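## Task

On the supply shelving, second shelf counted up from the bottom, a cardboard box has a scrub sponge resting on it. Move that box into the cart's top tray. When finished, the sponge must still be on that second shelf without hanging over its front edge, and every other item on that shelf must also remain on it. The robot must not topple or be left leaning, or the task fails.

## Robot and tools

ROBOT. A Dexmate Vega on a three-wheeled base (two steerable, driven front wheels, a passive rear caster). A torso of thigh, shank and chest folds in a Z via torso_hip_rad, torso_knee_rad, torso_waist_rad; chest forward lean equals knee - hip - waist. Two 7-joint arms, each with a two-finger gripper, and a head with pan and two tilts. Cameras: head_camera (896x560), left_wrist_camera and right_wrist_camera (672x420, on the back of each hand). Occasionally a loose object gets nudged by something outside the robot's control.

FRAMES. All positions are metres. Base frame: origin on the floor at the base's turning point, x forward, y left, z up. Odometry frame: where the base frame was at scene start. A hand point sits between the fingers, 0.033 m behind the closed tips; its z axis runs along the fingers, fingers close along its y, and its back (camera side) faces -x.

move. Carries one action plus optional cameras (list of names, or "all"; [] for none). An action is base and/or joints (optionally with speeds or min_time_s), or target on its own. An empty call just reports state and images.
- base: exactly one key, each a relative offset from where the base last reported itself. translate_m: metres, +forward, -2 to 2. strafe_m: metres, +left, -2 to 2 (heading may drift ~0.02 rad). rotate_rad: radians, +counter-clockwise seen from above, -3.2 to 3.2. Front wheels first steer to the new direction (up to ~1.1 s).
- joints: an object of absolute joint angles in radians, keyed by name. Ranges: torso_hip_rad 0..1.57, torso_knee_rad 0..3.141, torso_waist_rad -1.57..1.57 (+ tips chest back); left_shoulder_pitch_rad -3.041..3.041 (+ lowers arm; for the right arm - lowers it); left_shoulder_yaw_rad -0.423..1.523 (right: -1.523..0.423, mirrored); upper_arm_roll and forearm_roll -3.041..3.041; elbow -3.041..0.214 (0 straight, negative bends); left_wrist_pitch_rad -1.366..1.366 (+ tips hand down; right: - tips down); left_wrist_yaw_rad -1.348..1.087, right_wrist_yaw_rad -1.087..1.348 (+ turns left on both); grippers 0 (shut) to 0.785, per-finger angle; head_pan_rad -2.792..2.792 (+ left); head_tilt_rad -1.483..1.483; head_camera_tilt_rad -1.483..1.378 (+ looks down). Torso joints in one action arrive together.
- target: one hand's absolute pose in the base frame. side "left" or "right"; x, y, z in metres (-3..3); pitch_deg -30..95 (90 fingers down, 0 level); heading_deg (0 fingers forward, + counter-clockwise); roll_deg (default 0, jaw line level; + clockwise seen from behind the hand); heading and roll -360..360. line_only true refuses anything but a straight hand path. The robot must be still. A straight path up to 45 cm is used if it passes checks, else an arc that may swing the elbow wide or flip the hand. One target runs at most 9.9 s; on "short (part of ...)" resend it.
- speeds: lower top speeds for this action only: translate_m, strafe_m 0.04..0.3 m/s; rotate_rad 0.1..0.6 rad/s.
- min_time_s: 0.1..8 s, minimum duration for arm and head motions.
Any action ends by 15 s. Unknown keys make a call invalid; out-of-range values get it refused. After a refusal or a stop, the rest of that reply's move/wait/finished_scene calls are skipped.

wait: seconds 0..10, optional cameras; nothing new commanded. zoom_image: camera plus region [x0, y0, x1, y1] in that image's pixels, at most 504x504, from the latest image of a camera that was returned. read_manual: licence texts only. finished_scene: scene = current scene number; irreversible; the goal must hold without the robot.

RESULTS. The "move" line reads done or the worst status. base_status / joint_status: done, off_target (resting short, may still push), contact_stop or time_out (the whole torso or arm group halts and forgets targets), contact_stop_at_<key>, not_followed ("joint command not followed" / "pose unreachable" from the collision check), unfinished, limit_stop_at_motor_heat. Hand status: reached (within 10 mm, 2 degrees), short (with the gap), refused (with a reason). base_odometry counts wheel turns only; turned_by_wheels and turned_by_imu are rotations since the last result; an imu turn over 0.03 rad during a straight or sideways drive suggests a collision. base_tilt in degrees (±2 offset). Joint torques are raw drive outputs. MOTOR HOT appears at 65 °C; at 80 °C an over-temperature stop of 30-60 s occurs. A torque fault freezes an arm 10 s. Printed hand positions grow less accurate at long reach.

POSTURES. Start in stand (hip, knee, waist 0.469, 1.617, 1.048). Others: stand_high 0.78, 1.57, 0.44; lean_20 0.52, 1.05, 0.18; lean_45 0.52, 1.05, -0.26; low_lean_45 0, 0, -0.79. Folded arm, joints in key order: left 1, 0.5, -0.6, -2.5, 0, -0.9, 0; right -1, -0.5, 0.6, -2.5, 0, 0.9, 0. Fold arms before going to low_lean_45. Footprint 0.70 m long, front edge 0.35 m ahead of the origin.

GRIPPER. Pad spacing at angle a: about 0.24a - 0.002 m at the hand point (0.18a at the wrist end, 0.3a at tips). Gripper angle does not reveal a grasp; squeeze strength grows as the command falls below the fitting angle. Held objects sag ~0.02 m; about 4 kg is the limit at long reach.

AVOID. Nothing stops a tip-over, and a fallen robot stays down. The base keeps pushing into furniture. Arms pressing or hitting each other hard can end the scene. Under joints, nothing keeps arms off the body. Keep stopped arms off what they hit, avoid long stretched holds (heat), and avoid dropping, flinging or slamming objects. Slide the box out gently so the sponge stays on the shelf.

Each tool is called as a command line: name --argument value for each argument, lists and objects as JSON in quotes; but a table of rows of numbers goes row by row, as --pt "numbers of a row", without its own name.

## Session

move --joints '{"head_pan_rad": 0, "head_camera_tilt_rad": 0.25}'

move --joints '{"head_pan_rad": -1.2}' --cameras '["head_camera"]'

move --joints '{"head_pan_rad": -2.4}' --cameras '["head_camera"]'

move --joints '{"head_pan_rad": 2.6}' --cameras '["head_camera"]'

move --joints '{"head_pan_rad": 1.3}' --cameras '["head_camera"]'

Scene clock: 0.80 s.
Joint torques (N m): left_arm=[7.76 -0.19 1.07 -4.08 -0.03 -2.9 0.07] | right_arm=[-5.06 -0.78 0.83 -5.29 -0.08 3.12 -0.42]
move: done
base_odometry: x=+0.000 y=+0.000 heading=+0.000
turned_by_wheels: +0.000
turned_by_imu: +0.000
base_tilt: forward=+0.1 right=+0.2
base_status: not commanded
joint_positions: torso_hip_rad=+0.469 torso_knee_rad=+1.617 torso_waist_rad=+1.048 left_shoulder_pitch_rad=+2.207 left_shoulder_yaw_rad=-0.004 left_upper_arm_roll_rad=-0.018 left_elbow_rad=-1.107 left_forearm_roll_rad=-0.008 left_wrist_pitch_rad=-0.518 left_wrist_yaw_rad=+0.011 left_gripper_rad=+0.005 right_shoulder_pitch_rad=-2.186 right_shoulder_yaw_rad=-0.016 right_upper_arm_roll_rad=-0.019 right_elbow_rad=-1.087 right_forearm_roll_rad=-0.017 right_wrist_pitch_rad=+0.491 right_wrist_yaw_rad=+0.011 right_gripper_rad=+0.005 head_pan_rad=+0.000 head_tilt_rad=+0.000 head_camera_tilt_rad=+0.249
joint_status: all done
chest: x=-0.0111 y=+0.0000 z=+1.4155 quat_wxyz=(+0.999, +0.000, +0.050, +0.000)
left_hand: x=+0.2019 y=+0.2451 z=+0.6135 quat_wxyz=(+0.430, -0.012, +0.902, +0.013) pitch_deg=+39.0 heading_deg=+2.4 roll_deg=+0.9 back=up
right_hand: x=+0.2001 y=-0.2164 z=+0.6013 quat_wxyz=(+0.418, -0.022, +0.908, +0.011) pitch_deg=+40.6 heading_deg=+2.8 roll_deg=+0.1 back=up
pictures: head_camera, left_wrist_camera, right_wrist_camera
head_camera: T_world_to_cam=[[0.0109721, -0.999789, 0.017346, 0.00365913], [-0.338206, -0.0200351, -0.940859, 1.41506], [0.941008, 0.00445666, -0.338355, 0.536811], [0, 0, 0, 1]] pos_world=[-0.0266016, 0.0296169, 1.51294]
left_wrist_camera: T_world_to_cam=[[0.0329986, -0.999301, 0.0175759, 0.223672], [-0.696277, -0.035601, -0.71689, 0.651958], [0.717014, 0.0114187, -0.696965, 0.433595], [0, 0, 0, 1]] pos_world=[0.135669, 0.241775, 0.765651]
right_wrist_camera: T_world_to_cam=[[0.0213656, -0.998838, 0.0431949, -0.254286], [-0.757971, -0.0443563, -0.650778, 0.584835], [0.651938, -0.0188362, -0.758038, 0.476315], [0, 0, 0, 1]] pos_world=[0.138193, -0.219078, 0.752647]

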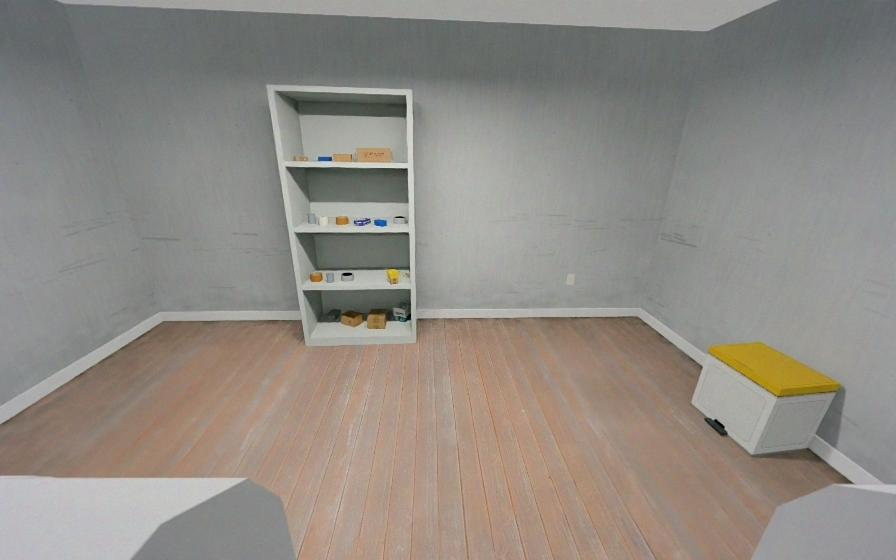

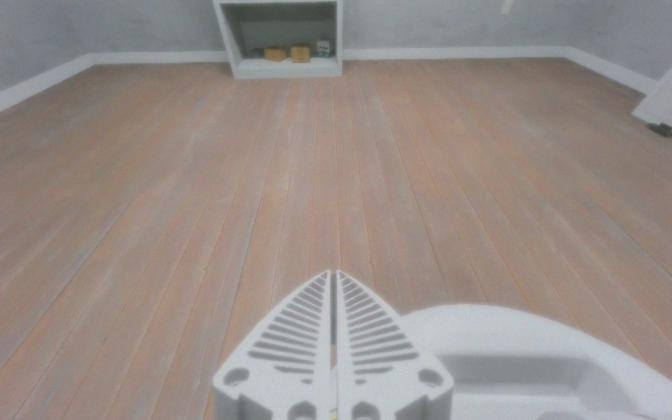

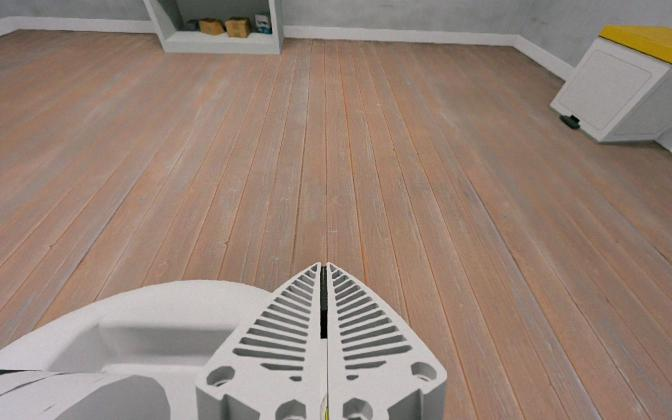

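Scene clock: 2.27 s.
Joint torques (N m): left_arm=[7.44 -0.02 1.02 -4.84 -0.12 -3.1 0.24] | right_arm=[-5.44 0.91 0.47 -3.97 -0.37 3.02 0]
move: done
base_odometry: x=+0.000 y=+0.000 heading=+0.000
turned_by_wheels: +0.000
turned_by_imu: +0.000
base_tilt: forward=+0.1 right=+0.3
base_status: not commanded
joint_positions: torso_hip_rad=+0.469 torso_knee_rad=+1.617 torso_waist_rad=+1.048 left_shoulder_pitch_rad=+2.207 left_shoulder_yaw_rad=-0.004 left_upper_arm_roll_rad=-0.018 left_elbow_rad=-1.107 left_forearm_roll_rad=-0.008 left_wrist_pitch_rad=-0.518 left_wrist_yaw_rad=+0.011 left_gripper_rad=+0.005 right_shoulder_pitch_rad=-2.186 right_shoulder_yaw_rad=-0.016 right_upper_arm_roll_rad=-0.019 right_elbow_rad=-1.087 right_forearm_roll_rad=-0.017 right_wrist_pitch_rad=+0.491 right_wrist_yaw_rad=+0.011 right_gripper_rad=+0.005 head_pan_rad=-1.199 head_tilt_rad=+0.000 head_camera_tilt_rad=+0.249
joint_status: all done
chest: x=-0.0111 y=+0.0000 z=+1.4155 quat_wxyz=(+0.999, +0.000, +0.050, +0.000)
left_hand: x=+0.2019 y=+0.2451 z=+0.6135 quat_wxyz=(+0.430, -0.012, +0.902, +0.013) pitch_deg=+39.0 heading_deg=+2.4 roll_deg=+0.9 back=up
right_hand: x=+0.2001 y=-0.2164 z=+0.6013 quat_wxyz=(+0.418, -0.022, +0.908, +0.011) pitch_deg=+40.6 heading_deg=+2.8 roll_deg=+0.1 back=up
head_camera: T_world_to_cam=[[-0.921817, -0.371382, 0.111031, -0.208143], [-0.203061, 0.218679, -0.954435, 1.44583], [0.33018, -0.902361, -0.276996, 0.398032], [0, 0, 0, 1]] pos_world=[-0.0297005, -0.0343044, 1.51331]

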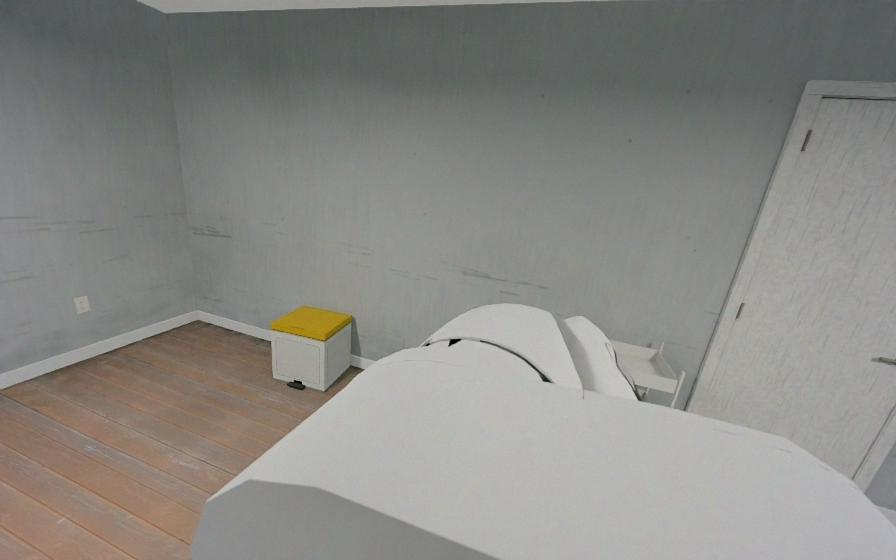

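Scene clock: 3.73 s.
Joint torques (N m): left_arm=[7.36 0.29 1.33 -3.91 -0.11 -3.44 0.1] | right_arm=[-5.27 -0.04 0.55 -3.43 0.19 2.73 -0.07]
move: done
base_odometry: x=+0.000 y=+0.000 heading=+0.000
turned_by_wheels: +0.000
turned_by_imu: +0.000
base_tilt: forward=+0.1 right=+0.3
base_status: not commanded
joint_positions: torso_hip_rad=+0.469 torso_knee_rad=+1.617 torso_waist_rad=+1.048 left_shoulder_pitch_rad=+2.207 left_shoulder_yaw_rad=-0.004 left_upper_arm_roll_rad=-0.018 left_elbow_rad=-1.107 left_forearm_roll_rad=-0.008 left_wrist_pitch_rad=-0.518 left_wrist_yaw_rad=+0.011 left_gripper_rad=+0.005 right_shoulder_pitch_rad=-2.186 right_shoulder_yaw_rad=-0.016 right_upper_arm_roll_rad=-0.019 right_elbow_rad=-1.087 right_forearm_roll_rad=-0.017 right_wrist_pitch_rad=+0.491 right_wrist_yaw_rad=+0.011 right_gripper_rad=+0.005 head_pan_rad=-2.399 head_tilt_rad=+0.000 head_camera_tilt_rad=+0.249
joint_status: all done
chest: x=-0.0111 y=+0.0000 z=+1.4155 quat_wxyz=(+0.999, +0.000, +0.050, +0.000)
left_hand: x=+0.2019 y=+0.2451 z=+0.6135 quat_wxyz=(+0.430, -0.012, +0.902, +0.013) pitch_deg=+39.0 heading_deg=+2.4 roll_deg=+0.9 back=up
right_hand: x=+0.2001 y=-0.2164 z=+0.6013 quat_wxyz=(+0.418, -0.022, +0.908, +0.011) pitch_deg=+40.6 heading_deg=+2.8 roll_deg=+0.1 back=up
head_camera: T_world_to_cam=[[-0.677299, 0.730613, 0.0864339, -0.152569], [0.0674592, 0.178663, -0.981595, 1.50725], [-0.732608, -0.659003, -0.170295, 0.156688], [0, 0, 0, 1]] pos_world=[-0.0902224, -0.0545638, 1.51938]

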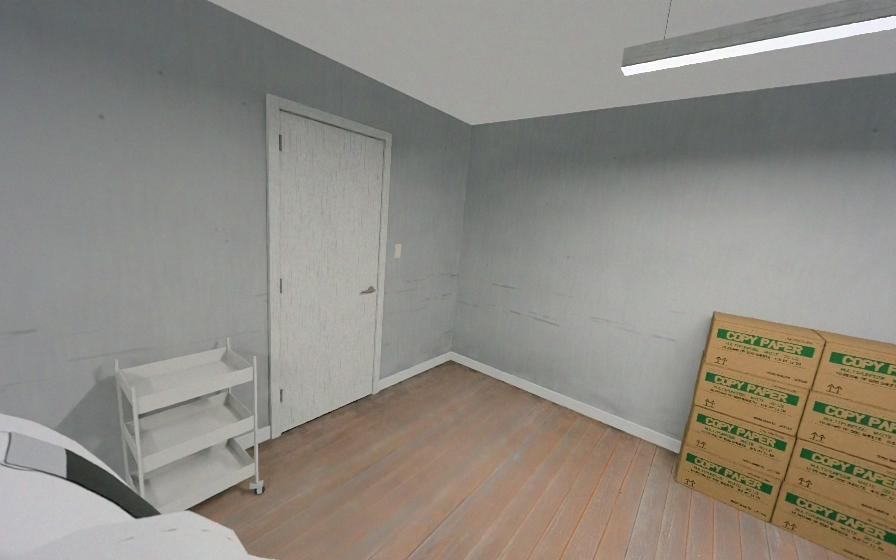

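Scene clock: 7.73 s.
Joint torques (N m): left_arm=[6.86 0.2 0.89 -4.4 -0.05 -4.12 -0.05] | right_arm=[-5.28 -0.93 -0.13 -5.48 -0.13 2.78 -0.04]
move: done
base_odometry: x=+0.000 y=+0.000 heading=+0.000
turned_by_wheels: +0.000
turned_by_imu: +0.001
base_tilt: forward=+0.1 right=+0.4
base_status: not commanded
joint_positions: torso_hip_rad=+0.469 torso_knee_rad=+1.617 torso_waist_rad=+1.048 left_shoulder_pitch_rad=+2.207 left_shoulder_yaw_rad=-0.004 left_upper_arm_roll_rad=-0.018 left_elbow_rad=-1.107 left_forearm_roll_rad=-0.008 left_wrist_pitch_rad=-0.518 left_wrist_yaw_rad=+0.011 left_gripper_rad=+0.005 right_shoulder_pitch_rad=-2.186 right_shoulder_yaw_rad=-0.016 right_upper_arm_roll_rad=-0.019 right_elbow_rad=-1.087 right_forearm_roll_rad=-0.017 right_wrist_pitch_rad=+0.491 right_wrist_yaw_rad=+0.011 right_gripper_rad=+0.005 head_pan_rad=+2.599 head_tilt_rad=+0.000 head_camera_tilt_rad=+0.249
joint_status: all done
chest: x=-0.0111 y=+0.0000 z=+1.4155 quat_wxyz=(+0.999, +0.000, +0.050, +0.000)
left_hand: x=+0.2019 y=+0.2451 z=+0.6135 quat_wxyz=(+0.430, -0.012, +0.902, +0.013) pitch_deg=+39.0 heading_deg=+2.4 roll_deg=+0.9 back=up
right_hand: x=+0.2001 y=-0.2164 z=+0.6013 quat_wxyz=(+0.418, -0.022, +0.908, +0.011) pitch_deg=+40.6 heading_deg=+2.8 roll_deg=+0.1 back=up
head_camera: T_world_to_cam=[[0.507436, 0.861075, -0.0325266, 0.116439], [0.120016, -0.108005, -0.986879, 1.51921], [-0.853291, 0.496874, -0.158149, 0.129219], [0, 0, 0, 1]] pos_world=[-0.131154, -0.000386292, 1.5235]

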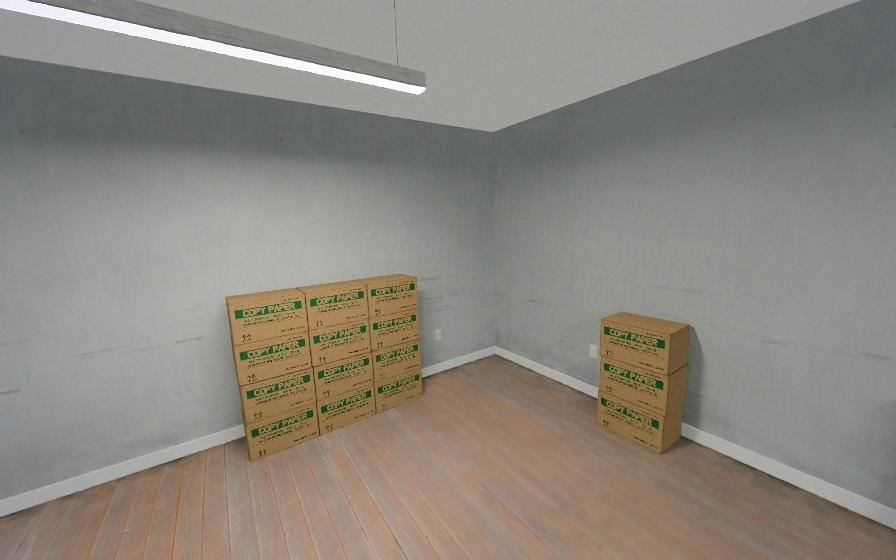

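Scene clock: 9.27 s.
Joint torques (N m): left_arm=[7.39 0.77 0.87 -4.66 0.08 -2.55 0.03] | right_arm=[-3.72 0.52 0.65 -4.49 0.09 3.65 0.05]
move: done
base_odometry: x=+0.000 y=+0.000 heading=+0.000
turned_by_wheels: +0.000
turned_by_imu: +0.000
base_tilt: forward=+0.1 right=+0.3
base_status: not commanded
joint_positions: torso_hip_rad=+0.469 torso_knee_rad=+1.617 torso_waist_rad=+1.048 left_shoulder_pitch_rad=+2.207 left_shoulder_yaw_rad=-0.004 left_upper_arm_roll_rad=-0.018 left_elbow_rad=-1.107 left_forearm_roll_rad=-0.008 left_wrist_pitch_rad=-0.518 left_wrist_yaw_rad=+0.011 left_gripper_rad=+0.005 right_shoulder_pitch_rad=-2.186 right_shoulder_yaw_rad=-0.016 right_upper_arm_roll_rad=-0.019 right_elbow_rad=-1.087 right_forearm_roll_rad=-0.017 right_wrist_pitch_rad=+0.491 right_wrist_yaw_rad=+0.011 right_gripper_rad=+0.005 head_pan_rad=+1.301 head_tilt_rad=+0.000 head_camera_tilt_rad=+0.249
joint_status: all done
chest: x=-0.0111 y=+0.0000 z=+1.4155 quat_wxyz=(+0.999, +0.000, +0.050, +0.000)
left_hand: x=+0.2019 y=+0.2451 z=+0.6135 quat_wxyz=(+0.430, -0.012, +0.902, +0.013) pitch_deg=+39.0 heading_deg=+2.4 roll_deg=+0.9 back=up
right_hand: x=+0.2001 y=-0.2164 z=+0.6013 quat_wxyz=(+0.418, -0.022, +0.908, +0.011) pitch_deg=+40.6 heading_deg=+2.8 roll_deg=+0.1 back=up
head_camera: T_world_to_cam=[[0.96296, -0.258024, -0.078309, 0.22002], [-0.14217, -0.239067, -0.960539, 1.45958], [0.229121, 0.936093, -0.266895, 0.37517], [0, 0, 0, 1]] pos_world=[-0.0903212, 0.054515, 1.51934]

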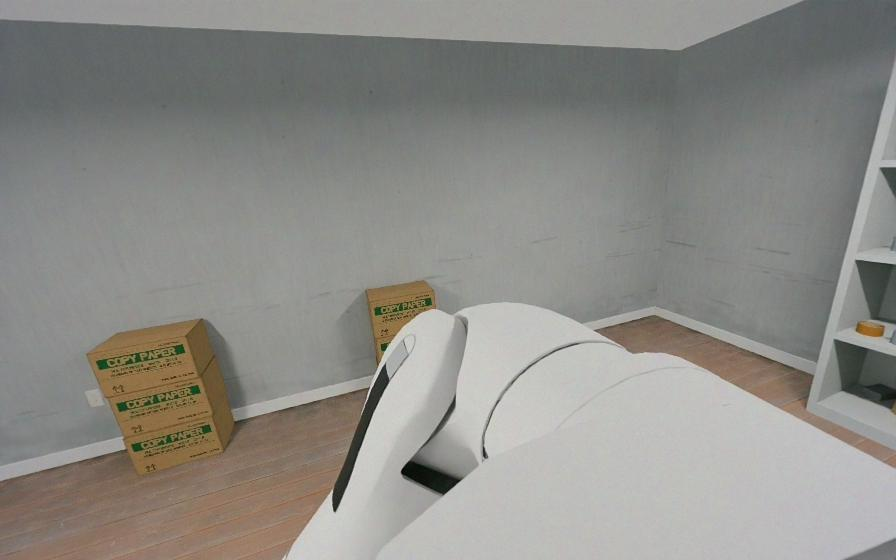

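move --base '{"rotate_rad": 0.08}' --joints '{"head_pan_rad": 0, "head_camera_tilt_rad": 0.4}' --cameras '[]'

move --base '{"translate_m": 1.3}' --joints '{"left_shoulder_pitch_rad":1.55,"left_shoulder_yaw_rad":0.676,"left_upper_arm_roll_rad":0.551,"left_elbow_rad":-2.529,"left_forearm_roll_rad":-0.823,"left_wrist_pitch_rad":0.559,"left_wrist_yaw_rad":1.08,"left_gripper_rad":0.45,"right_shoulder_pitch_rad":-1,"right_shoulder_yaw_rad":-0.5,"right_upper_arm_roll_rad":0.6,"right_elbow_rad":-2.5,"right_forearm_roll_rad":0,"right_wrist_pitch_rad":0.9,"right_wrist_yaw_rad":0}' --cameras '["head_camera"]'

zoom_image --camera "head_camera" --region '[250, 200, 500, 400]'

Scene clock: 12.53 s.
Joint torques (N m): left_arm=[7.35 0.88 0.85 -4.41 0.03 -3.28 0.18] | right_arm=[-6.03 -0.07 0.19 -4.79 0.13 2.9 -0.08]
move: done
base_odometry: x=+0.000 y=+0.000 heading=+0.080
turned_by_wheels: +0.080
turned_by_imu: +0.077
base_tilt: forward=+0.2 right=+0.3
base_status: done
joint_positions: torso_hip_rad=+0.469 torso_knee_rad=+1.617 torso_waist_rad=+1.048 left_shoulder_pitch_rad=+2.207 left_shoulder_yaw_rad=-0.004 left_upper_arm_roll_rad=-0.018 left_elbow_rad=-1.107 left_forearm_roll_rad=-0.008 left_wrist_pitch_rad=-0.518 left_wrist_yaw_rad=+0.011 left_gripper_rad=+0.005 right_shoulder_pitch_rad=-2.186 right_shoulder_yaw_rad=-0.016 right_upper_arm_roll_rad=-0.019 right_elbow_rad=-1.087 right_forearm_roll_rad=-0.017 right_wrist_pitch_rad=+0.491 right_wrist_yaw_rad=+0.011 right_gripper_rad=+0.005 head_pan_rad=+0.001 head_tilt_rad=+0.000 head_camera_tilt_rad=+0.399
joint_status: all done
chest: x=-0.0111 y=+0.0000 z=+1.4155 quat_wxyz=(+0.999, +0.000, +0.050, +0.000)
left_hand: x=+0.2019 y=+0.2451 z=+0.6135 quat_wxyz=(+0.430, -0.012, +0.902, +0.013) pitch_deg=+39.0 heading_deg=+2.4 roll_deg=+0.9 back=up
right_hand: x=+0.2001 y=-0.2164 z=+0.6013 quat_wxyz=(+0.418, -0.022, +0.908, +0.011) pitch_deg=+40.6 heading_deg=+2.8 roll_deg=+0.1 back=up

Scene clock: 19.13 s.
Joint torques (N m): left_arm=[-13.28 3.35 -3.56 -9.27 1.45 -1.73 0.14] | right_arm=[13.48 -6.81 3.55 -2.29 0.43 -3.18 -0.56]
move: done
base_odometry: x=+1.296 y=+0.102 heading=+0.080
turned_by_wheels: +0.001
turned_by_imu: -0.005
base_tilt: forward=+0.1 right=+0.3
base_status: done
joint_positions: torso_hip_rad=+0.469 torso_knee_rad=+1.617 torso_waist_rad=+1.048 left_shoulder_pitch_rad=+1.552 left_shoulder_yaw_rad=+0.674 left_upper_arm_roll_rad=+0.550 left_elbow_rad=-2.526 left_forearm_roll_rad=-0.821 left_wrist_pitch_rad=+0.557 left_wrist_yaw_rad=+1.078 left_gripper_rad=+0.450 right_shoulder_pitch_rad=-1.003 right_shoulder_yaw_rad=-0.499 right_upper_arm_roll_rad=+0.598 right_elbow_rad=-2.497 right_forearm_roll_rad=+0.000 right_wrist_pitch_rad=+0.899 right_wrist_yaw_rad=+0.000 right_gripper_rad=+0.005 head_pan_rad=+0.001 head_tilt_rad=+0.000 head_camera_tilt_rad=+0.399
joint_status: all done
chest: x=-0.0110 y=+0.0000 z=+1.4155 quat_wxyz=(+0.999, +0.000, +0.050, +0.000)
left_hand: x=+0.5514 y=+0.1209 z=+1.1166 quat_wxyz=(+0.608, -0.002, +0.794, -0.001) pitch_deg=+15.2 heading_deg=+0.0 roll_deg=-0.2 back=up
right_hand: x=-0.0215 y=-0.1546 z=+1.7179 quat_wxyz=(+0.840, -0.204, -0.395, -0.309) pitch_deg=-37.2 heading_deg=+132.5 roll_deg=+7.1 back=down
head_camera: T_world_to_cam=[[0.0139784, -0.999783, 0.015441, 0.00678814], [-0.475191, -0.0202294, -0.87965, 1.31374], [0.879771, 0.00495864, -0.475371, 0.735031], [0, 0, 0, 1]] pos_world=[-0.0224768, 0.0297181, 1.50494]

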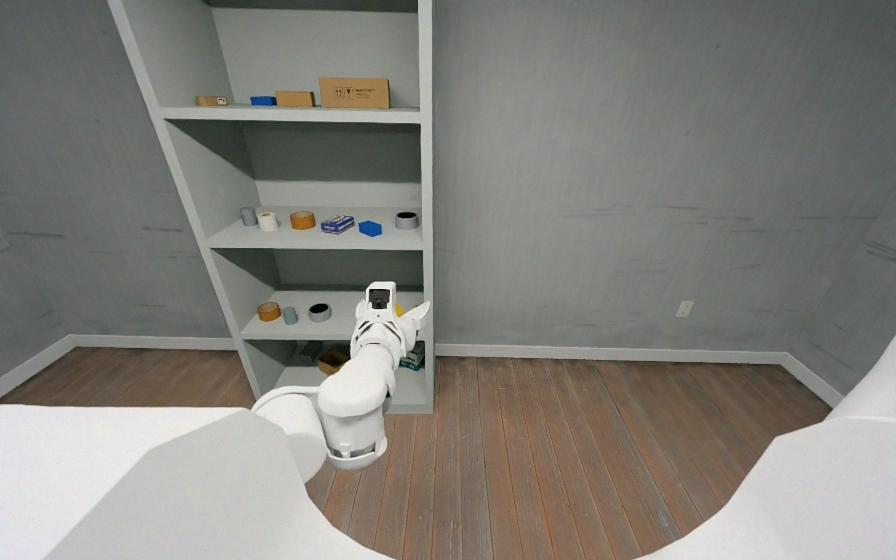

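Scaled by 2.016 (camera's finer frame: 960x600).

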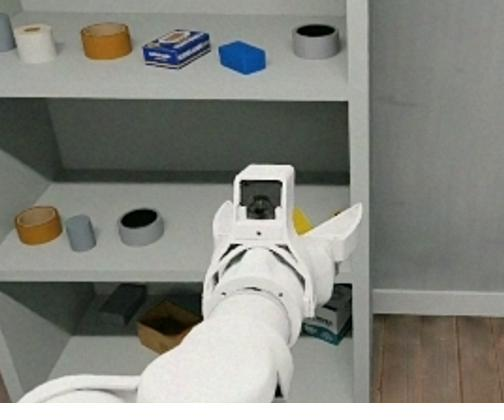

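move --joints '{"torso_hip_rad":0.2,"torso_knee_rad":0.85,"torso_waist_rad":0.4,"head_camera_tilt_rad":0.2}' --cameras '[]'

move --joints '{"torso_hip_rad":0.0,"torso_knee_rad":0.257,"torso_waist_rad":-0.143,"head_camera_tilt_rad":0.05}'

Scene clock: 24.00 s.
Joint torques (N m): left_arm=[-10.48 4.55 -2.58 -8.92 1.48 -2.11 0.17] | right_arm=[12.21 -6.99 4.81 -2.74 0.44 -3.75 -0.68]
move: done
base_odometry: x=+1.296 y=+0.102 heading=+0.080
turned_by_wheels: +0.000
turned_by_imu: +0.001
base_tilt: forward=+0.1 right=+0.3
base_status: not commanded
joint_positions: torso_hip_rad=+0.200 torso_knee_rad=+0.850 torso_waist_rad=+0.400 left_shoulder_pitch_rad=+1.550 left_shoulder_yaw_rad=+0.676 left_upper_arm_roll_rad=+0.551 left_elbow_rad=-2.529 left_forearm_roll_rad=-0.823 left_wrist_pitch_rad=+0.559 left_wrist_yaw_rad=+1.080 left_gripper_rad=+0.450 right_shoulder_pitch_rad=-1.000 right_shoulder_yaw_rad=-0.500 right_upper_arm_roll_rad=+0.600 right_elbow_rad=-2.500 right_forearm_roll_rad=+0.000 right_wrist_pitch_rad=+0.900 right_wrist_yaw_rad=+0.000 right_gripper_rad=+0.005 head_pan_rad=+0.001 head_tilt_rad=+0.000 head_camera_tilt_rad=+0.201
joint_status: all done
chest: x=-0.0753 y=+0.0000 z=+1.2323 quat_wxyz=(+0.992, +0.000, +0.125, +0.000)
left_hand: x=+0.4357 y=+0.1202 z=+0.8536 quat_wxyz=(+0.547, -0.001, +0.837, -0.001) pitch_deg=+23.7 heading_deg=+0.0 roll_deg=-0.1 back=up
right_hand: x=-0.0429 y=-0.1534 z=+1.5320 quat_wxyz=(+0.866, -0.227, -0.334, -0.293) pitch_deg=-42.3 heading_deg=+127.1 roll_deg=+15.5 back=down

Scene clock: 27.47 s.
Joint torques (N m): left_arm=[-8.4 4.27 -2.28 -10.54 1.33 -1.61 0.13] | right_arm=[11.42 -8.55 5.03 -2.86 0.45 -1.6 -0.48]
move: done
base_odometry: x=+1.296 y=+0.102 heading=+0.080
turned_by_wheels: +0.000
turned_by_imu: +0.001
base_tilt: forward=+0.2 right=+0.3
base_status: not commanded
joint_positions: torso_hip_rad=+0.001 torso_knee_rad=+0.257 torso_waist_rad=-0.143 left_shoulder_pitch_rad=+1.550 left_shoulder_yaw_rad=+0.676 left_upper_arm_roll_rad=+0.551 left_elbow_rad=-2.529 left_forearm_roll_rad=-0.823 left_wrist_pitch_rad=+0.559 left_wrist_yaw_rad=+1.080 left_gripper_rad=+0.450 right_shoulder_pitch_rad=-1.000 right_shoulder_yaw_rad=-0.500 right_upper_arm_roll_rad=+0.600 right_elbow_rad=-2.500 right_forearm_roll_rad=+0.000 right_wrist_pitch_rad=+0.900 right_wrist_yaw_rad=+0.000 right_gripper_rad=+0.005 head_pan_rad=+0.001 head_tilt_rad=+0.000 head_camera_tilt_rad=+0.051
joint_status: all done
chest: x=-0.0897 y=+0.0000 z=+1.0162 quat_wxyz=(+0.980, +0.000, +0.198, +0.000)
left_hand: x=+0.3595 y=+0.1202 z=+0.5659 quat_wxyz=(+0.483, -0.001, +0.876, -0.001) pitch_deg=+32.3 heading_deg=+0.0 roll_deg=-0.2 back=up
right_hand: x=-0.0131 y=-0.1534 z=+1.3078 quat_wxyz=(+0.889, -0.249, -0.269, -0.276) pitch_deg=-47.0 heading_deg=+120.0 roll_deg=+25.5 back=down
pictures: head_camera, left_wrist_camera, right_wrist_camera
head_camera: T_world_to_cam=[[0.013105, -0.999787, 0.0159389, 0.0128203], [-0.430863, -0.0200307, -0.902195, 0.981483], [0.902322, 0.00495582, -0.431033, 0.556672], [0, 0, 0, 1]] pos_world=[-0.0795816, 0.0297186, 1.12523]
left_wrist_camera: T_world_to_cam=[[-0.0016965, -0.999471, 0.032483, 0.0985991], [-0.608343, -0.0247494, -0.793288, 0.733379], [0.793672, -0.0211066, -0.607979, 0.214839], [0, 0, 0, 1]] pos_world=[0.275802, 0.121232, 0.709196]
right_wrist_camera: T_world_to_cam=[[-0.617225, -0.746958, 0.247157, -0.45376], [0.742125, -0.448387, 0.498196, -0.659142], [-0.26131, 0.490921, 0.831092, -0.860076], [0, 0, 0, 1]] pos_world=[-0.0156521, -0.212261, 1.15533]

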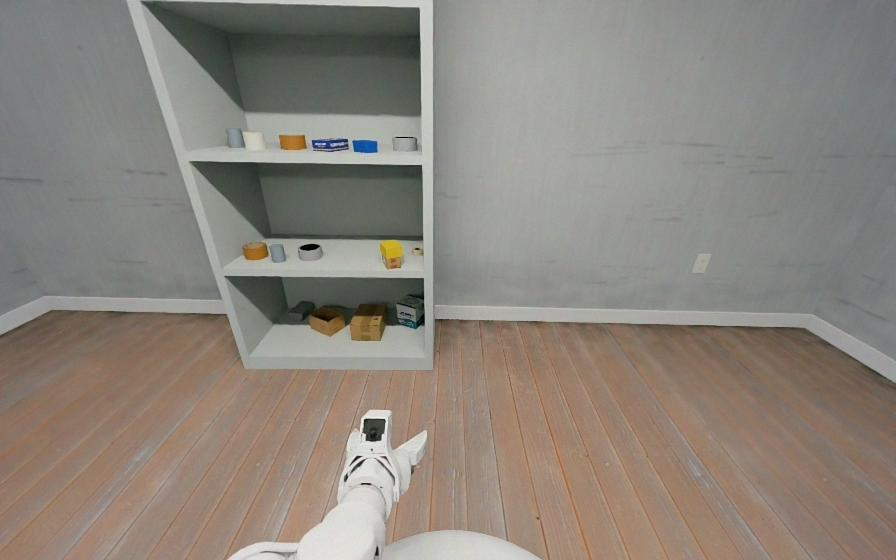

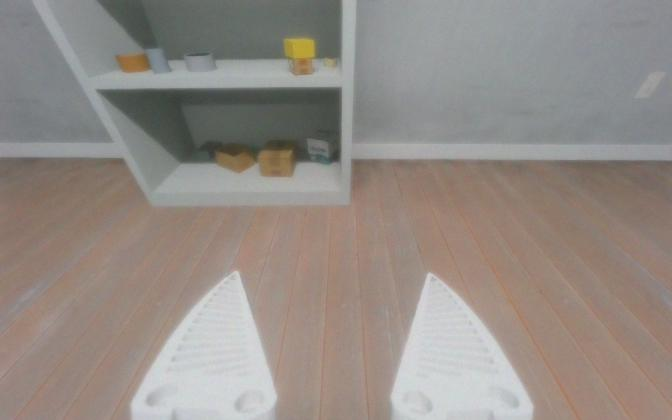

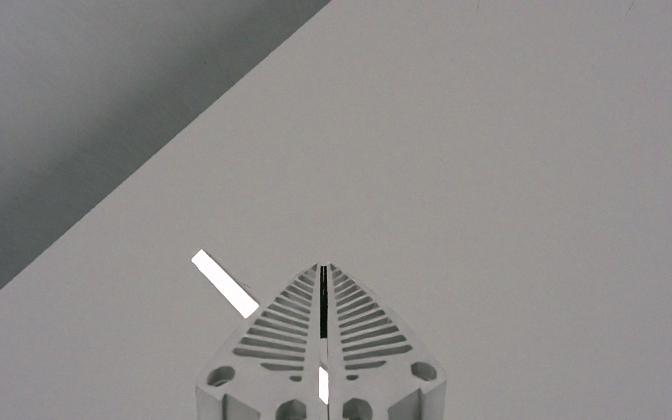

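move --base '{"strafe_m": 0.16}' --cameras '[]'

move --target '{"side":"left","x":0.45,"y":0.11,"z":0.68,"pitch_deg":15,"heading_deg":0}' --cameras '[]'

move --base '{"translate_m": 0.48}' --joints '{"head_camera_tilt_rad":0.2}' --cameras '["head_camera","left_wrist_camera"]'

zoom_image --camera "head_camera" --region '[300, 180, 500, 300]'

zoom_image --camera "left_wrist_camera" --region '[200, 150, 450, 300]'

Scene clock: 31.00 s.
Joint torques (N m): left_arm=[-7.4 4.64 -1.83 -9.58 1.34 -1.71 0.11] | right_arm=[12.58 -6.04 5.02 -2.73 0.63 -1.64 -0.73]
move: done
base_odometry: x=+1.284 y=+0.261 heading=+0.080
turned_by_wheels: -0.001
turned_by_imu: +0.003
base_tilt: forward=+0.1 right=+0.3
base_status: done
joint_positions: torso_hip_rad=+0.001 torso_knee_rad=+0.257 torso_waist_rad=-0.143 left_shoulder_pitch_rad=+1.550 left_shoulder_yaw_rad=+0.676 left_upper_arm_roll_rad=+0.551 left_elbow_rad=-2.529 left_forearm_roll_rad=-0.823 left_wrist_pitch_rad=+0.559 left_wrist_yaw_rad=+1.080 left_gripper_rad=+0.450 right_shoulder_pitch_rad=-1.000 right_shoulder_yaw_rad=-0.500 right_upper_arm_roll_rad=+0.600 right_elbow_rad=-2.500 right_forearm_roll_rad=+0.000 right_wrist_pitch_rad=+0.900 right_wrist_yaw_rad=+0.000 right_gripper_rad=+0.005 head_pan_rad=+0.001 head_tilt_rad=+0.000 head_camera_tilt_rad=+0.051
joint_status: not commanded
chest: x=-0.0897 y=+0.0000 z=+1.0162 quat_wxyz=(+0.980, +0.000, +0.198, +0.000)
left_hand: x=+0.3595 y=+0.1203 z=+0.5659 quat_wxyz=(+0.483, -0.001, +0.876, -0.001) pitch_deg=+32.3 heading_deg=+0.0 roll_deg=-0.1 back=up
right_hand: x=-0.0131 y=-0.1533 z=+1.3078 quat_wxyz=(+0.889, -0.249, -0.269, -0.276) pitch_deg=-47.0 heading_deg=+120.0 roll_deg=+25.5 back=down

Scene clock: 33.33 s.
Joint torques (N m): left_arm=[-11.9 -2.77 -2.61 -8.84 2.02 -2.98 -0.16] | right_arm=[13.09 -7.51 3.78 -2.71 0.65 -1.87 -1]
move: done
base_odometry: x=+1.284 y=+0.261 heading=+0.080
turned_by_wheels: +0.000
turned_by_imu: +0.001
base_tilt: forward=+0.1 right=+0.3
base_status: not commanded
joint_positions: torso_hip_rad=+0.001 torso_knee_rad=+0.257 torso_waist_rad=-0.143 left_shoulder_pitch_rad=+1.369 left_shoulder_yaw_rad=+0.644 left_upper_arm_roll_rad=+0.607 left_elbow_rad=-2.477 left_forearm_roll_rad=-0.642 left_wrist_pitch_rad=+0.472 left_wrist_yaw_rad=+1.009 left_gripper_rad=+0.450 right_shoulder_pitch_rad=-1.000 right_shoulder_yaw_rad=-0.500 right_upper_arm_roll_rad=+0.600 right_elbow_rad=-2.500 right_forearm_roll_rad=+0.000 right_wrist_pitch_rad=+0.900 right_wrist_yaw_rad=+0.000 right_gripper_rad=+0.005 head_pan_rad=+0.001 head_tilt_rad=+0.000 head_camera_tilt_rad=+0.051
joint_status: not commanded
chest: x=-0.0897 y=+0.0000 z=+1.0162 quat_wxyz=(+0.980, +0.000, +0.198, +0.000)
left_hand: x=+0.4477 y=+0.1104 z=+0.6762 quat_wxyz=(+0.605, +0.000, +0.796, +0.000) pitch_deg=+15.5 heading_deg=+0.0 roll_deg=+0.0 back=up
left_hand_status: reached (straight line, planned for 0.9 s): 4 mm and 0.5 deg off.
right_hand: x=-0.0131 y=-0.1533 z=+1.3078 quat_wxyz=(+0.889, -0.249, -0.269, -0.276) pitch_deg=-47.0 heading_deg=+120.0 roll_deg=+25.5 back=down

Scene clock: 37.03 s.
Joint torques (N m): left_arm=[-11.12 -2.58 -2.4 -8.51 1.94 -3.19 -0.14] | right_arm=[11.64 -7.91 3.65 -2.7 0.97 -2.58 -0.97]
move: done
base_odometry: x=+1.762 y=+0.300 heading=+0.079
turned_by_wheels: -0.001
turned_by_imu: -0.001
base_tilt: forward=+0.2 right=+0.3
base_status: done
joint_positions: torso_hip_rad=+0.001 torso_knee_rad=+0.257 torso_waist_rad=-0.143 left_shoulder_pitch_rad=+1.364 left_shoulder_yaw_rad=+0.643 left_upper_arm_roll_rad=+0.609 left_elbow_rad=-2.475 left_forearm_roll_rad=-0.637 left_wrist_pitch_rad=+0.470 left_wrist_yaw_rad=+1.007 left_gripper_rad=+0.450 right_shoulder_pitch_rad=-1.000 right_shoulder_yaw_rad=-0.500 right_upper_arm_roll_rad=+0.600 right_elbow_rad=-2.500 right_forearm_roll_rad=+0.000 right_wrist_pitch_rad=+0.900 right_wrist_yaw_rad=+0.000 right_gripper_rad=+0.005 head_pan_rad=+0.001 head_tilt_rad=+0.000 head_camera_tilt_rad=+0.199
joint_status: all done
chest: x=-0.0897 y=+0.0000 z=+1.0162 quat_wxyz=(+0.980, +0.000, +0.198, +0.000)
left_hand: x=+0.4499 y=+0.1101 z=+0.6796 quat_wxyz=(+0.608, +0.000, +0.794, +0.000) pitch_deg=+15.0 heading_deg=+0.0 roll_deg=+0.0 back=up
right_hand: x=-0.0131 y=-0.1533 z=+1.3078 quat_wxyz=(+0.889, -0.249, -0.269, -0.276) pitch_deg=-47.0 heading_deg=+120.0 roll_deg=+25.5 back=down
head_camera: T_world_to_cam=[[0.0153771, -0.999785, 0.0139043, 0.0153597], [-0.559692, -0.0201299, -0.828456, 0.883005], [0.828558, 0.00495711, -0.559881, 0.688486], [0, 0, 0, 1]] pos_world=[-0.0764761, 0.0297184, 1.11679]
left_wrist_camera: T_world_to_cam=[[-0.0112223, -0.99955, 0.0278298, 0.092326], [-0.346095, -0.0222286, -0.937936, 0.858351], [0.938132, -0.0201576, -0.34569, -0.0313717], [0, 0, 0, 1]] pos_world=[0.327538, 0.110732, 0.791664]

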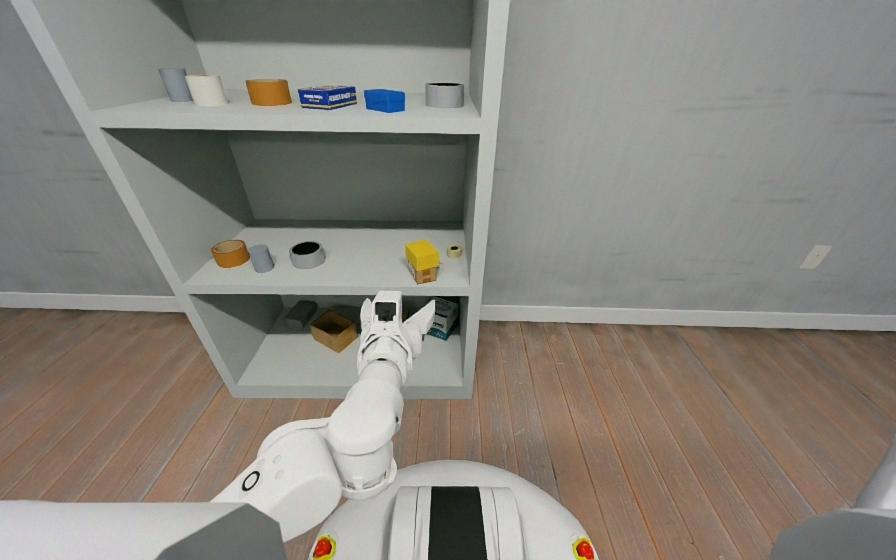

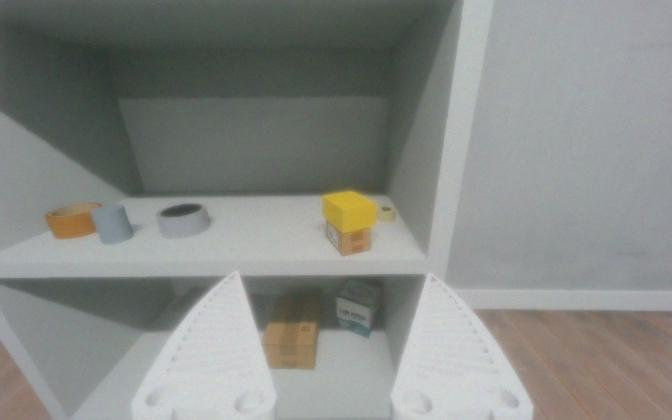

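Scaled by 2.520 (camera's finer frame: 960x600).

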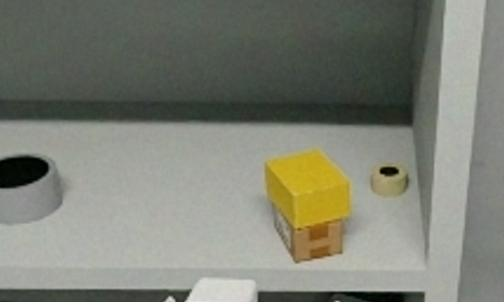

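Scaled by 2.016 (camera's finer frame: 960x600).

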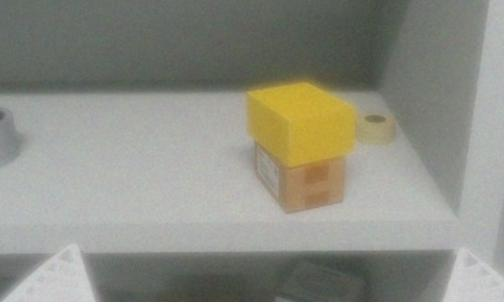

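move --base '{"translate_m": 0.17}' --joints '{"head_camera_tilt_rad":0.3}' --cameras '["head_camera","left_wrist_camera"]'

zoom_image --camera "head_camera" --region '[300, 180, 500, 300]'

zoom_image --camera "left_wrist_camera" --region '[200, 180, 450, 330]'

Scene clock: 40.90 s.
Joint torques (N m): left_arm=[-10.52 -2.08 -2.66 -8.57 1.98 -2.63 -0.13] | right_arm=[12.21 -8.29 4.23 -1.89 0.52 -2.04 -0.58]
move: done
base_odometry: x=+1.932 y=+0.313 heading=+0.079
turned_by_wheels: -0.001
turned_by_imu: -0.001
base_tilt: forward=+0.2 right=+0.3
base_status: done
joint_positions: torso_hip_rad=+0.001 torso_knee_rad=+0.257 torso_waist_rad=-0.143 left_shoulder_pitch_rad=+1.364 left_shoulder_yaw_rad=+0.643 left_upper_arm_roll_rad=+0.609 left_elbow_rad=-2.475 left_forearm_roll_rad=-0.637 left_wrist_pitch_rad=+0.470 left_wrist_yaw_rad=+1.007 left_gripper_rad=+0.450 right_shoulder_pitch_rad=-1.000 right_shoulder_yaw_rad=-0.500 right_upper_arm_roll_rad=+0.600 right_elbow_rad=-2.500 right_forearm_roll_rad=+0.000 right_wrist_pitch_rad=+0.900 right_wrist_yaw_rad=+0.000 right_gripper_rad=+0.005 head_pan_rad=+0.001 head_tilt_rad=+0.000 head_camera_tilt_rad=+0.299
joint_status: all done
chest: x=-0.0896 y=+0.0000 z=+1.0162 quat_wxyz=(+0.980, +0.000, +0.198, +0.000)
left_hand: x=+0.4499 y=+0.1100 z=+0.6796 quat_wxyz=(+0.608, +0.000, +0.794, +0.000) pitch_deg=+15.0 heading_deg=+0.0 roll_deg=+0.0 back=up
right_hand: x=-0.0131 y=-0.1533 z=+1.3078 quat_wxyz=(+0.889, -0.249, -0.269, -0.276) pitch_deg=-47.0 heading_deg=+120.0 roll_deg=+25.5 back=down
head_camera: T_world_to_cam=[[0.0166897, -0.999785, 0.0122991, 0.0173012], [-0.639628, -0.0201304, -0.768421, 0.806263], [0.768503, 0.00495783, -0.639827, 0.768395], [0, 0, 0, 1]] pos_world=[-0.0750934, 0.0297184, 1.11098]
left_wrist_camera: T_world_to_cam=[[-0.0112215, -0.99955, 0.027832, 0.0923268], [-0.346095, -0.0222309, -0.937936, 0.858258], [0.938132, -0.0201575, -0.34569, -0.0314063], [0, 0, 0, 1]] pos_world=[0.327538, 0.110732, 0.791564]

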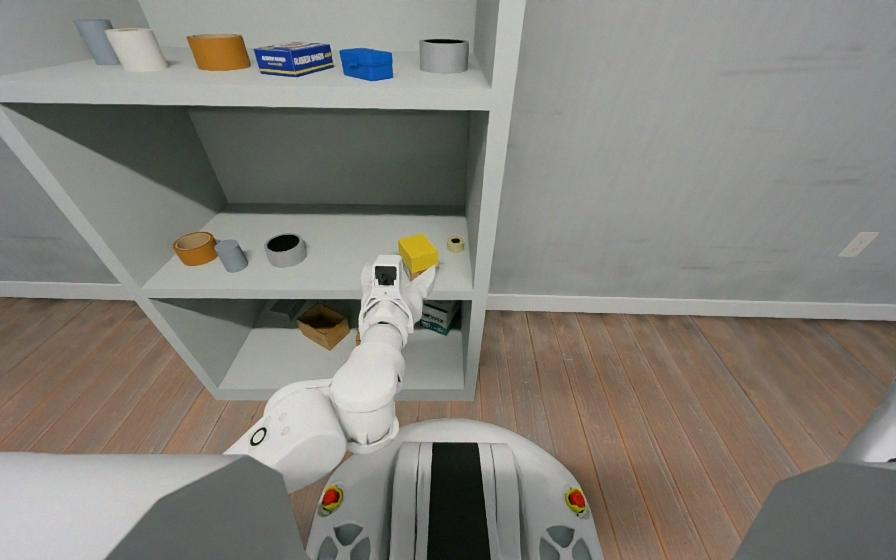

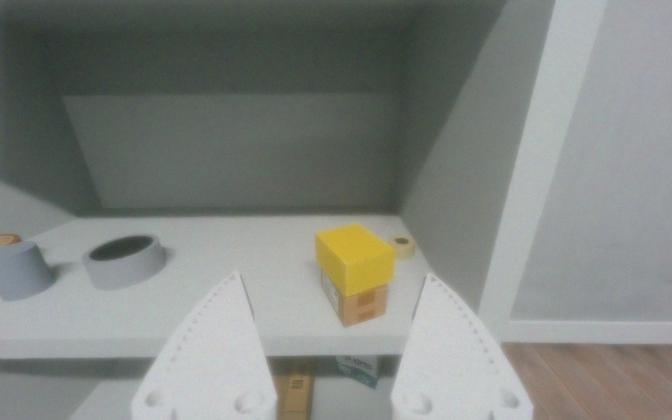

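Scaled by 2.520 (camera's finer frame: 960x600).

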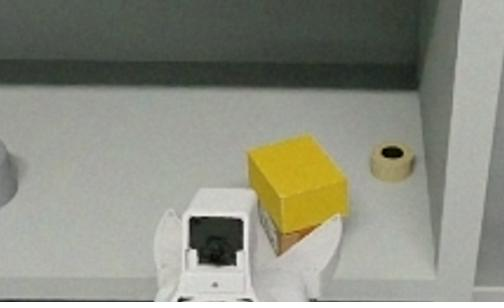

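Scaled by 2.016 (camera's finer frame: 960x600).

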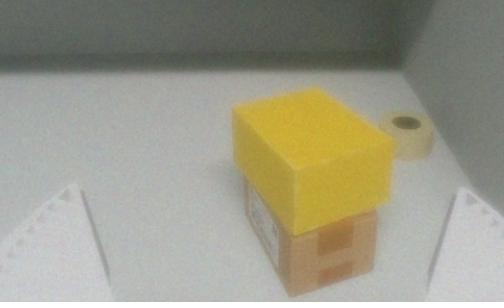

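move --target '{"side":"left","x":0.545,"y":0.04,"z":0.625,"pitch_deg":15,"heading_deg":20}' --cameras '["head_camera","left_wrist_camera"]'

zoom_image --camera "left_wrist_camera" --region '[150, 150, 550, 420]'

Scene clock: 46.27 s.
Joint torques (N m): left_arm=[-17.79 -16.69 0.92 -9.26 2.27 -2.89 0.25] | right_arm=[11.12 -7.76 3.99 -2.93 0.83 -2.03 -0.49]
move: done
base_odometry: x=+1.932 y=+0.313 heading=+0.079
turned_by_wheels: +0.000
turned_by_imu: +0.001
base_tilt: forward=+0.1 right=+0.3
base_status: not commanded
joint_positions: torso_hip_rad=+0.001 torso_knee_rad=+0.257 torso_waist_rad=-0.143 left_shoulder_pitch_rad=+1.123 left_shoulder_yaw_rad=-0.167 left_upper_arm_roll_rad=+0.688 left_elbow_rad=-1.612 left_forearm_roll_rad=-0.136 left_wrist_pitch_rad=+0.315 left_wrist_yaw_rad=+1.087 left_gripper_rad=+0.450 right_shoulder_pitch_rad=-1.000 right_shoulder_yaw_rad=-0.500 right_upper_arm_roll_rad=+0.600 right_elbow_rad=-2.500 right_forearm_roll_rad=+0.000 right_wrist_pitch_rad=+0.900 right_wrist_yaw_rad=+0.000 right_gripper_rad=+0.005 head_pan_rad=+0.001 head_tilt_rad=+0.000 head_camera_tilt_rad=+0.299
joint_status: not commanded
chest: x=-0.0896 y=+0.0000 z=+1.0162 quat_wxyz=(+0.980, +0.000, +0.198, +0.000)
left_hand: x=+0.5446 y=+0.0406 z=+0.6247 quat_wxyz=(+0.599, -0.137, +0.782, +0.105) pitch_deg=+15.0 heading_deg=+19.9 roll_deg=+0.0 back=up
left_hand_status: reached (straight line, planned for 3.2 s): 1 mm and 0.1 deg off.
right_hand: x=-0.0131 y=-0.1533 z=+1.3078 quat_wxyz=(+0.889, -0.249, -0.269, -0.276) pitch_deg=-47.0 heading_deg=+120.0 roll_deg=+25.5 back=down
head_camera: T_world_to_cam=[[0.0166897, -0.999785, 0.0122991, 0.0173012], [-0.639628, -0.0201304, -0.768421, 0.806263], [0.768503, 0.00495783, -0.639827, 0.768395], [0, 0, 0, 1]] pos_world=[-0.0750934, 0.0297184, 1.11098]
left_wrist_camera: T_world_to_cam=[[0.329998, -0.94357, 0.0278586, -0.16259], [-0.317602, -0.138771, -0.938015, 0.82738], [0.888949, 0.300695, -0.345474, -0.126956], [0, 0, 0, 1]] pos_world=[0.42929, -0.000424054, 0.736765]

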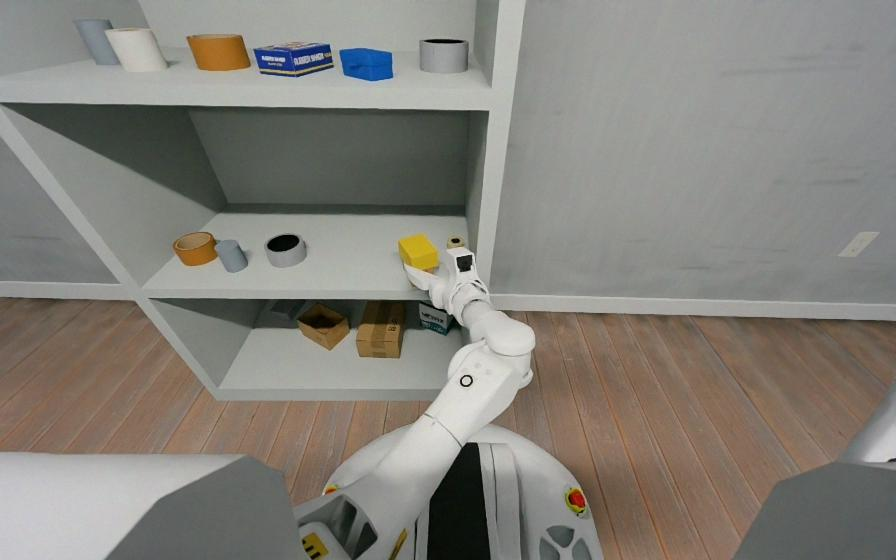

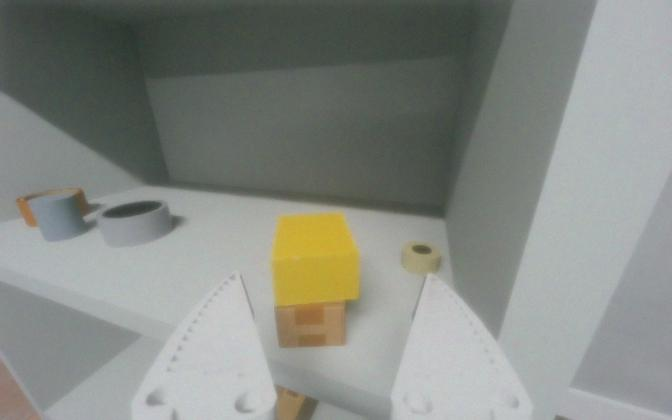

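Scaled by 1.260 (camera's finer frame: 960x600).

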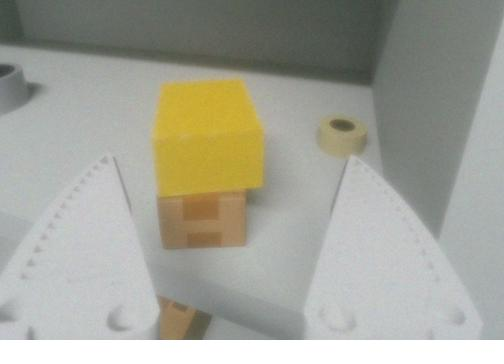

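move --target '{"side":"left","x":0.626,"y":0.086,"z":0.6,"pitch_deg":15,"heading_deg":20,"line_only":true}' --cameras '["head_camera","left_wrist_camera"]'

Scene clock: 49.23 s.
Joint torques (N m): left_arm=[-22.61 -6.84 -0.25 -9.47 1.84 -3.41 -0.08] | right_arm=[11.44 -7.45 4.56 -2 0.5 -2.42 -0.6]
move: done
base_odometry: x=+1.932 y=+0.313 heading=+0.079
turned_by_wheels: +0.000
turned_by_imu: +0.001
base_tilt: forward=+0.2 right=+0.4
base_status: not commanded
joint_positions: torso_hip_rad=+0.001 torso_knee_rad=+0.257 torso_waist_rad=-0.143 left_shoulder_pitch_rad=+0.949 left_shoulder_yaw_rad=-0.149 left_upper_arm_roll_rad=+0.561 left_elbow_rad=-1.353 left_forearm_roll_rad=-0.208 left_wrist_pitch_rad=+0.206 left_wrist_yaw_rad=+0.954 left_gripper_rad=+0.450 right_shoulder_pitch_rad=-1.000 right_shoulder_yaw_rad=-0.500 right_upper_arm_roll_rad=+0.600 right_elbow_rad=-2.500 right_forearm_roll_rad=+0.000 right_wrist_pitch_rad=+0.900 right_wrist_yaw_rad=+0.000 right_gripper_rad=+0.005 head_pan_rad=+0.001 head_tilt_rad=+0.000 head_camera_tilt_rad=+0.299
joint_status: not commanded
chest: x=-0.0896 y=+0.0000 z=+1.0162 quat_wxyz=(+0.980, +0.000, +0.198, +0.000)
left_hand: x=+0.6243 y=+0.0849 z=+0.5999 quat_wxyz=(+0.599, -0.137, +0.782, +0.106) pitch_deg=+15.0 heading_deg=+20.0 roll_deg=+0.0 back=up
left_hand_status: reached (straight line, planned for 1.2 s): 2 mm and 0.1 deg off.
right_hand: x=-0.0131 y=-0.1533 z=+1.3078 quat_wxyz=(+0.889, -0.249, -0.269, -0.276) pitch_deg=-47.0 heading_deg=+120.0 roll_deg=+25.5 back=down
head_camera: T_world_to_cam=[[0.0166897, -0.999785, 0.0122991, 0.0173012], [-0.639628, -0.0201304, -0.768421, 0.806263], [0.768503, 0.00495783, -0.639827, 0.768395], [0, 0, 0, 1]] pos_world=[-0.0750934, 0.0297184, 1.11098]
left_wrist_camera: T_world_to_cam=[[0.330982, -0.943235, 0.0275543, -0.146919], [-0.31765, -0.138864, -0.937985, 0.835589], [0.888566, 0.301703, -0.34558, -0.219497], [0, 0, 0, 1]] pos_world=[0.50909, 0.0436773, 0.711964]

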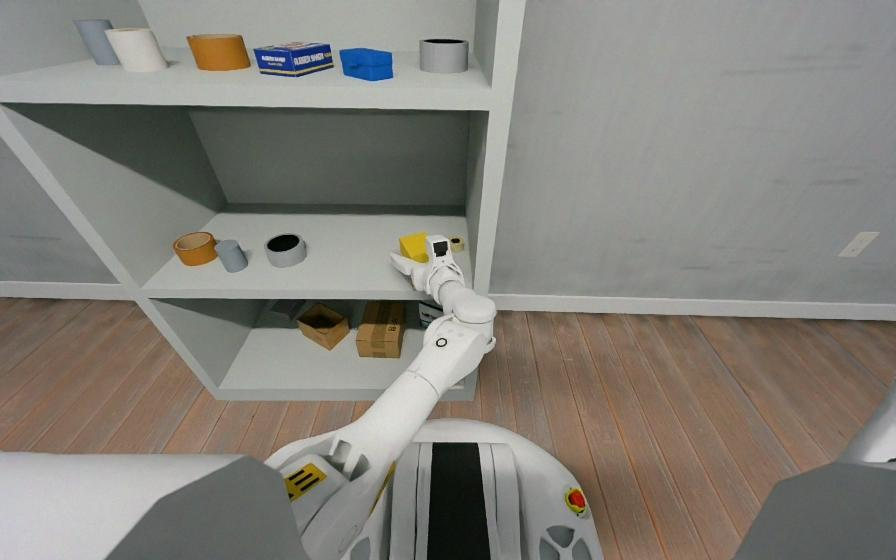

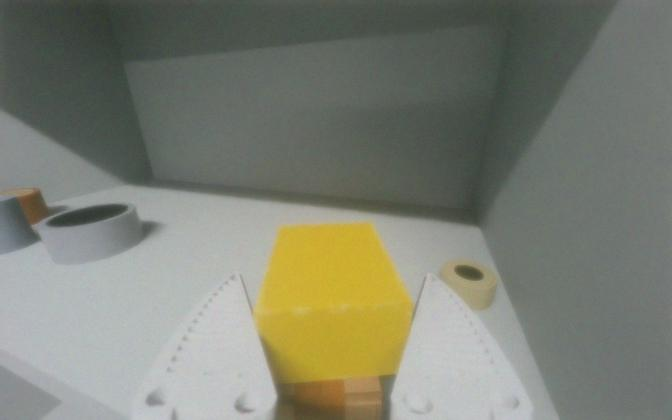

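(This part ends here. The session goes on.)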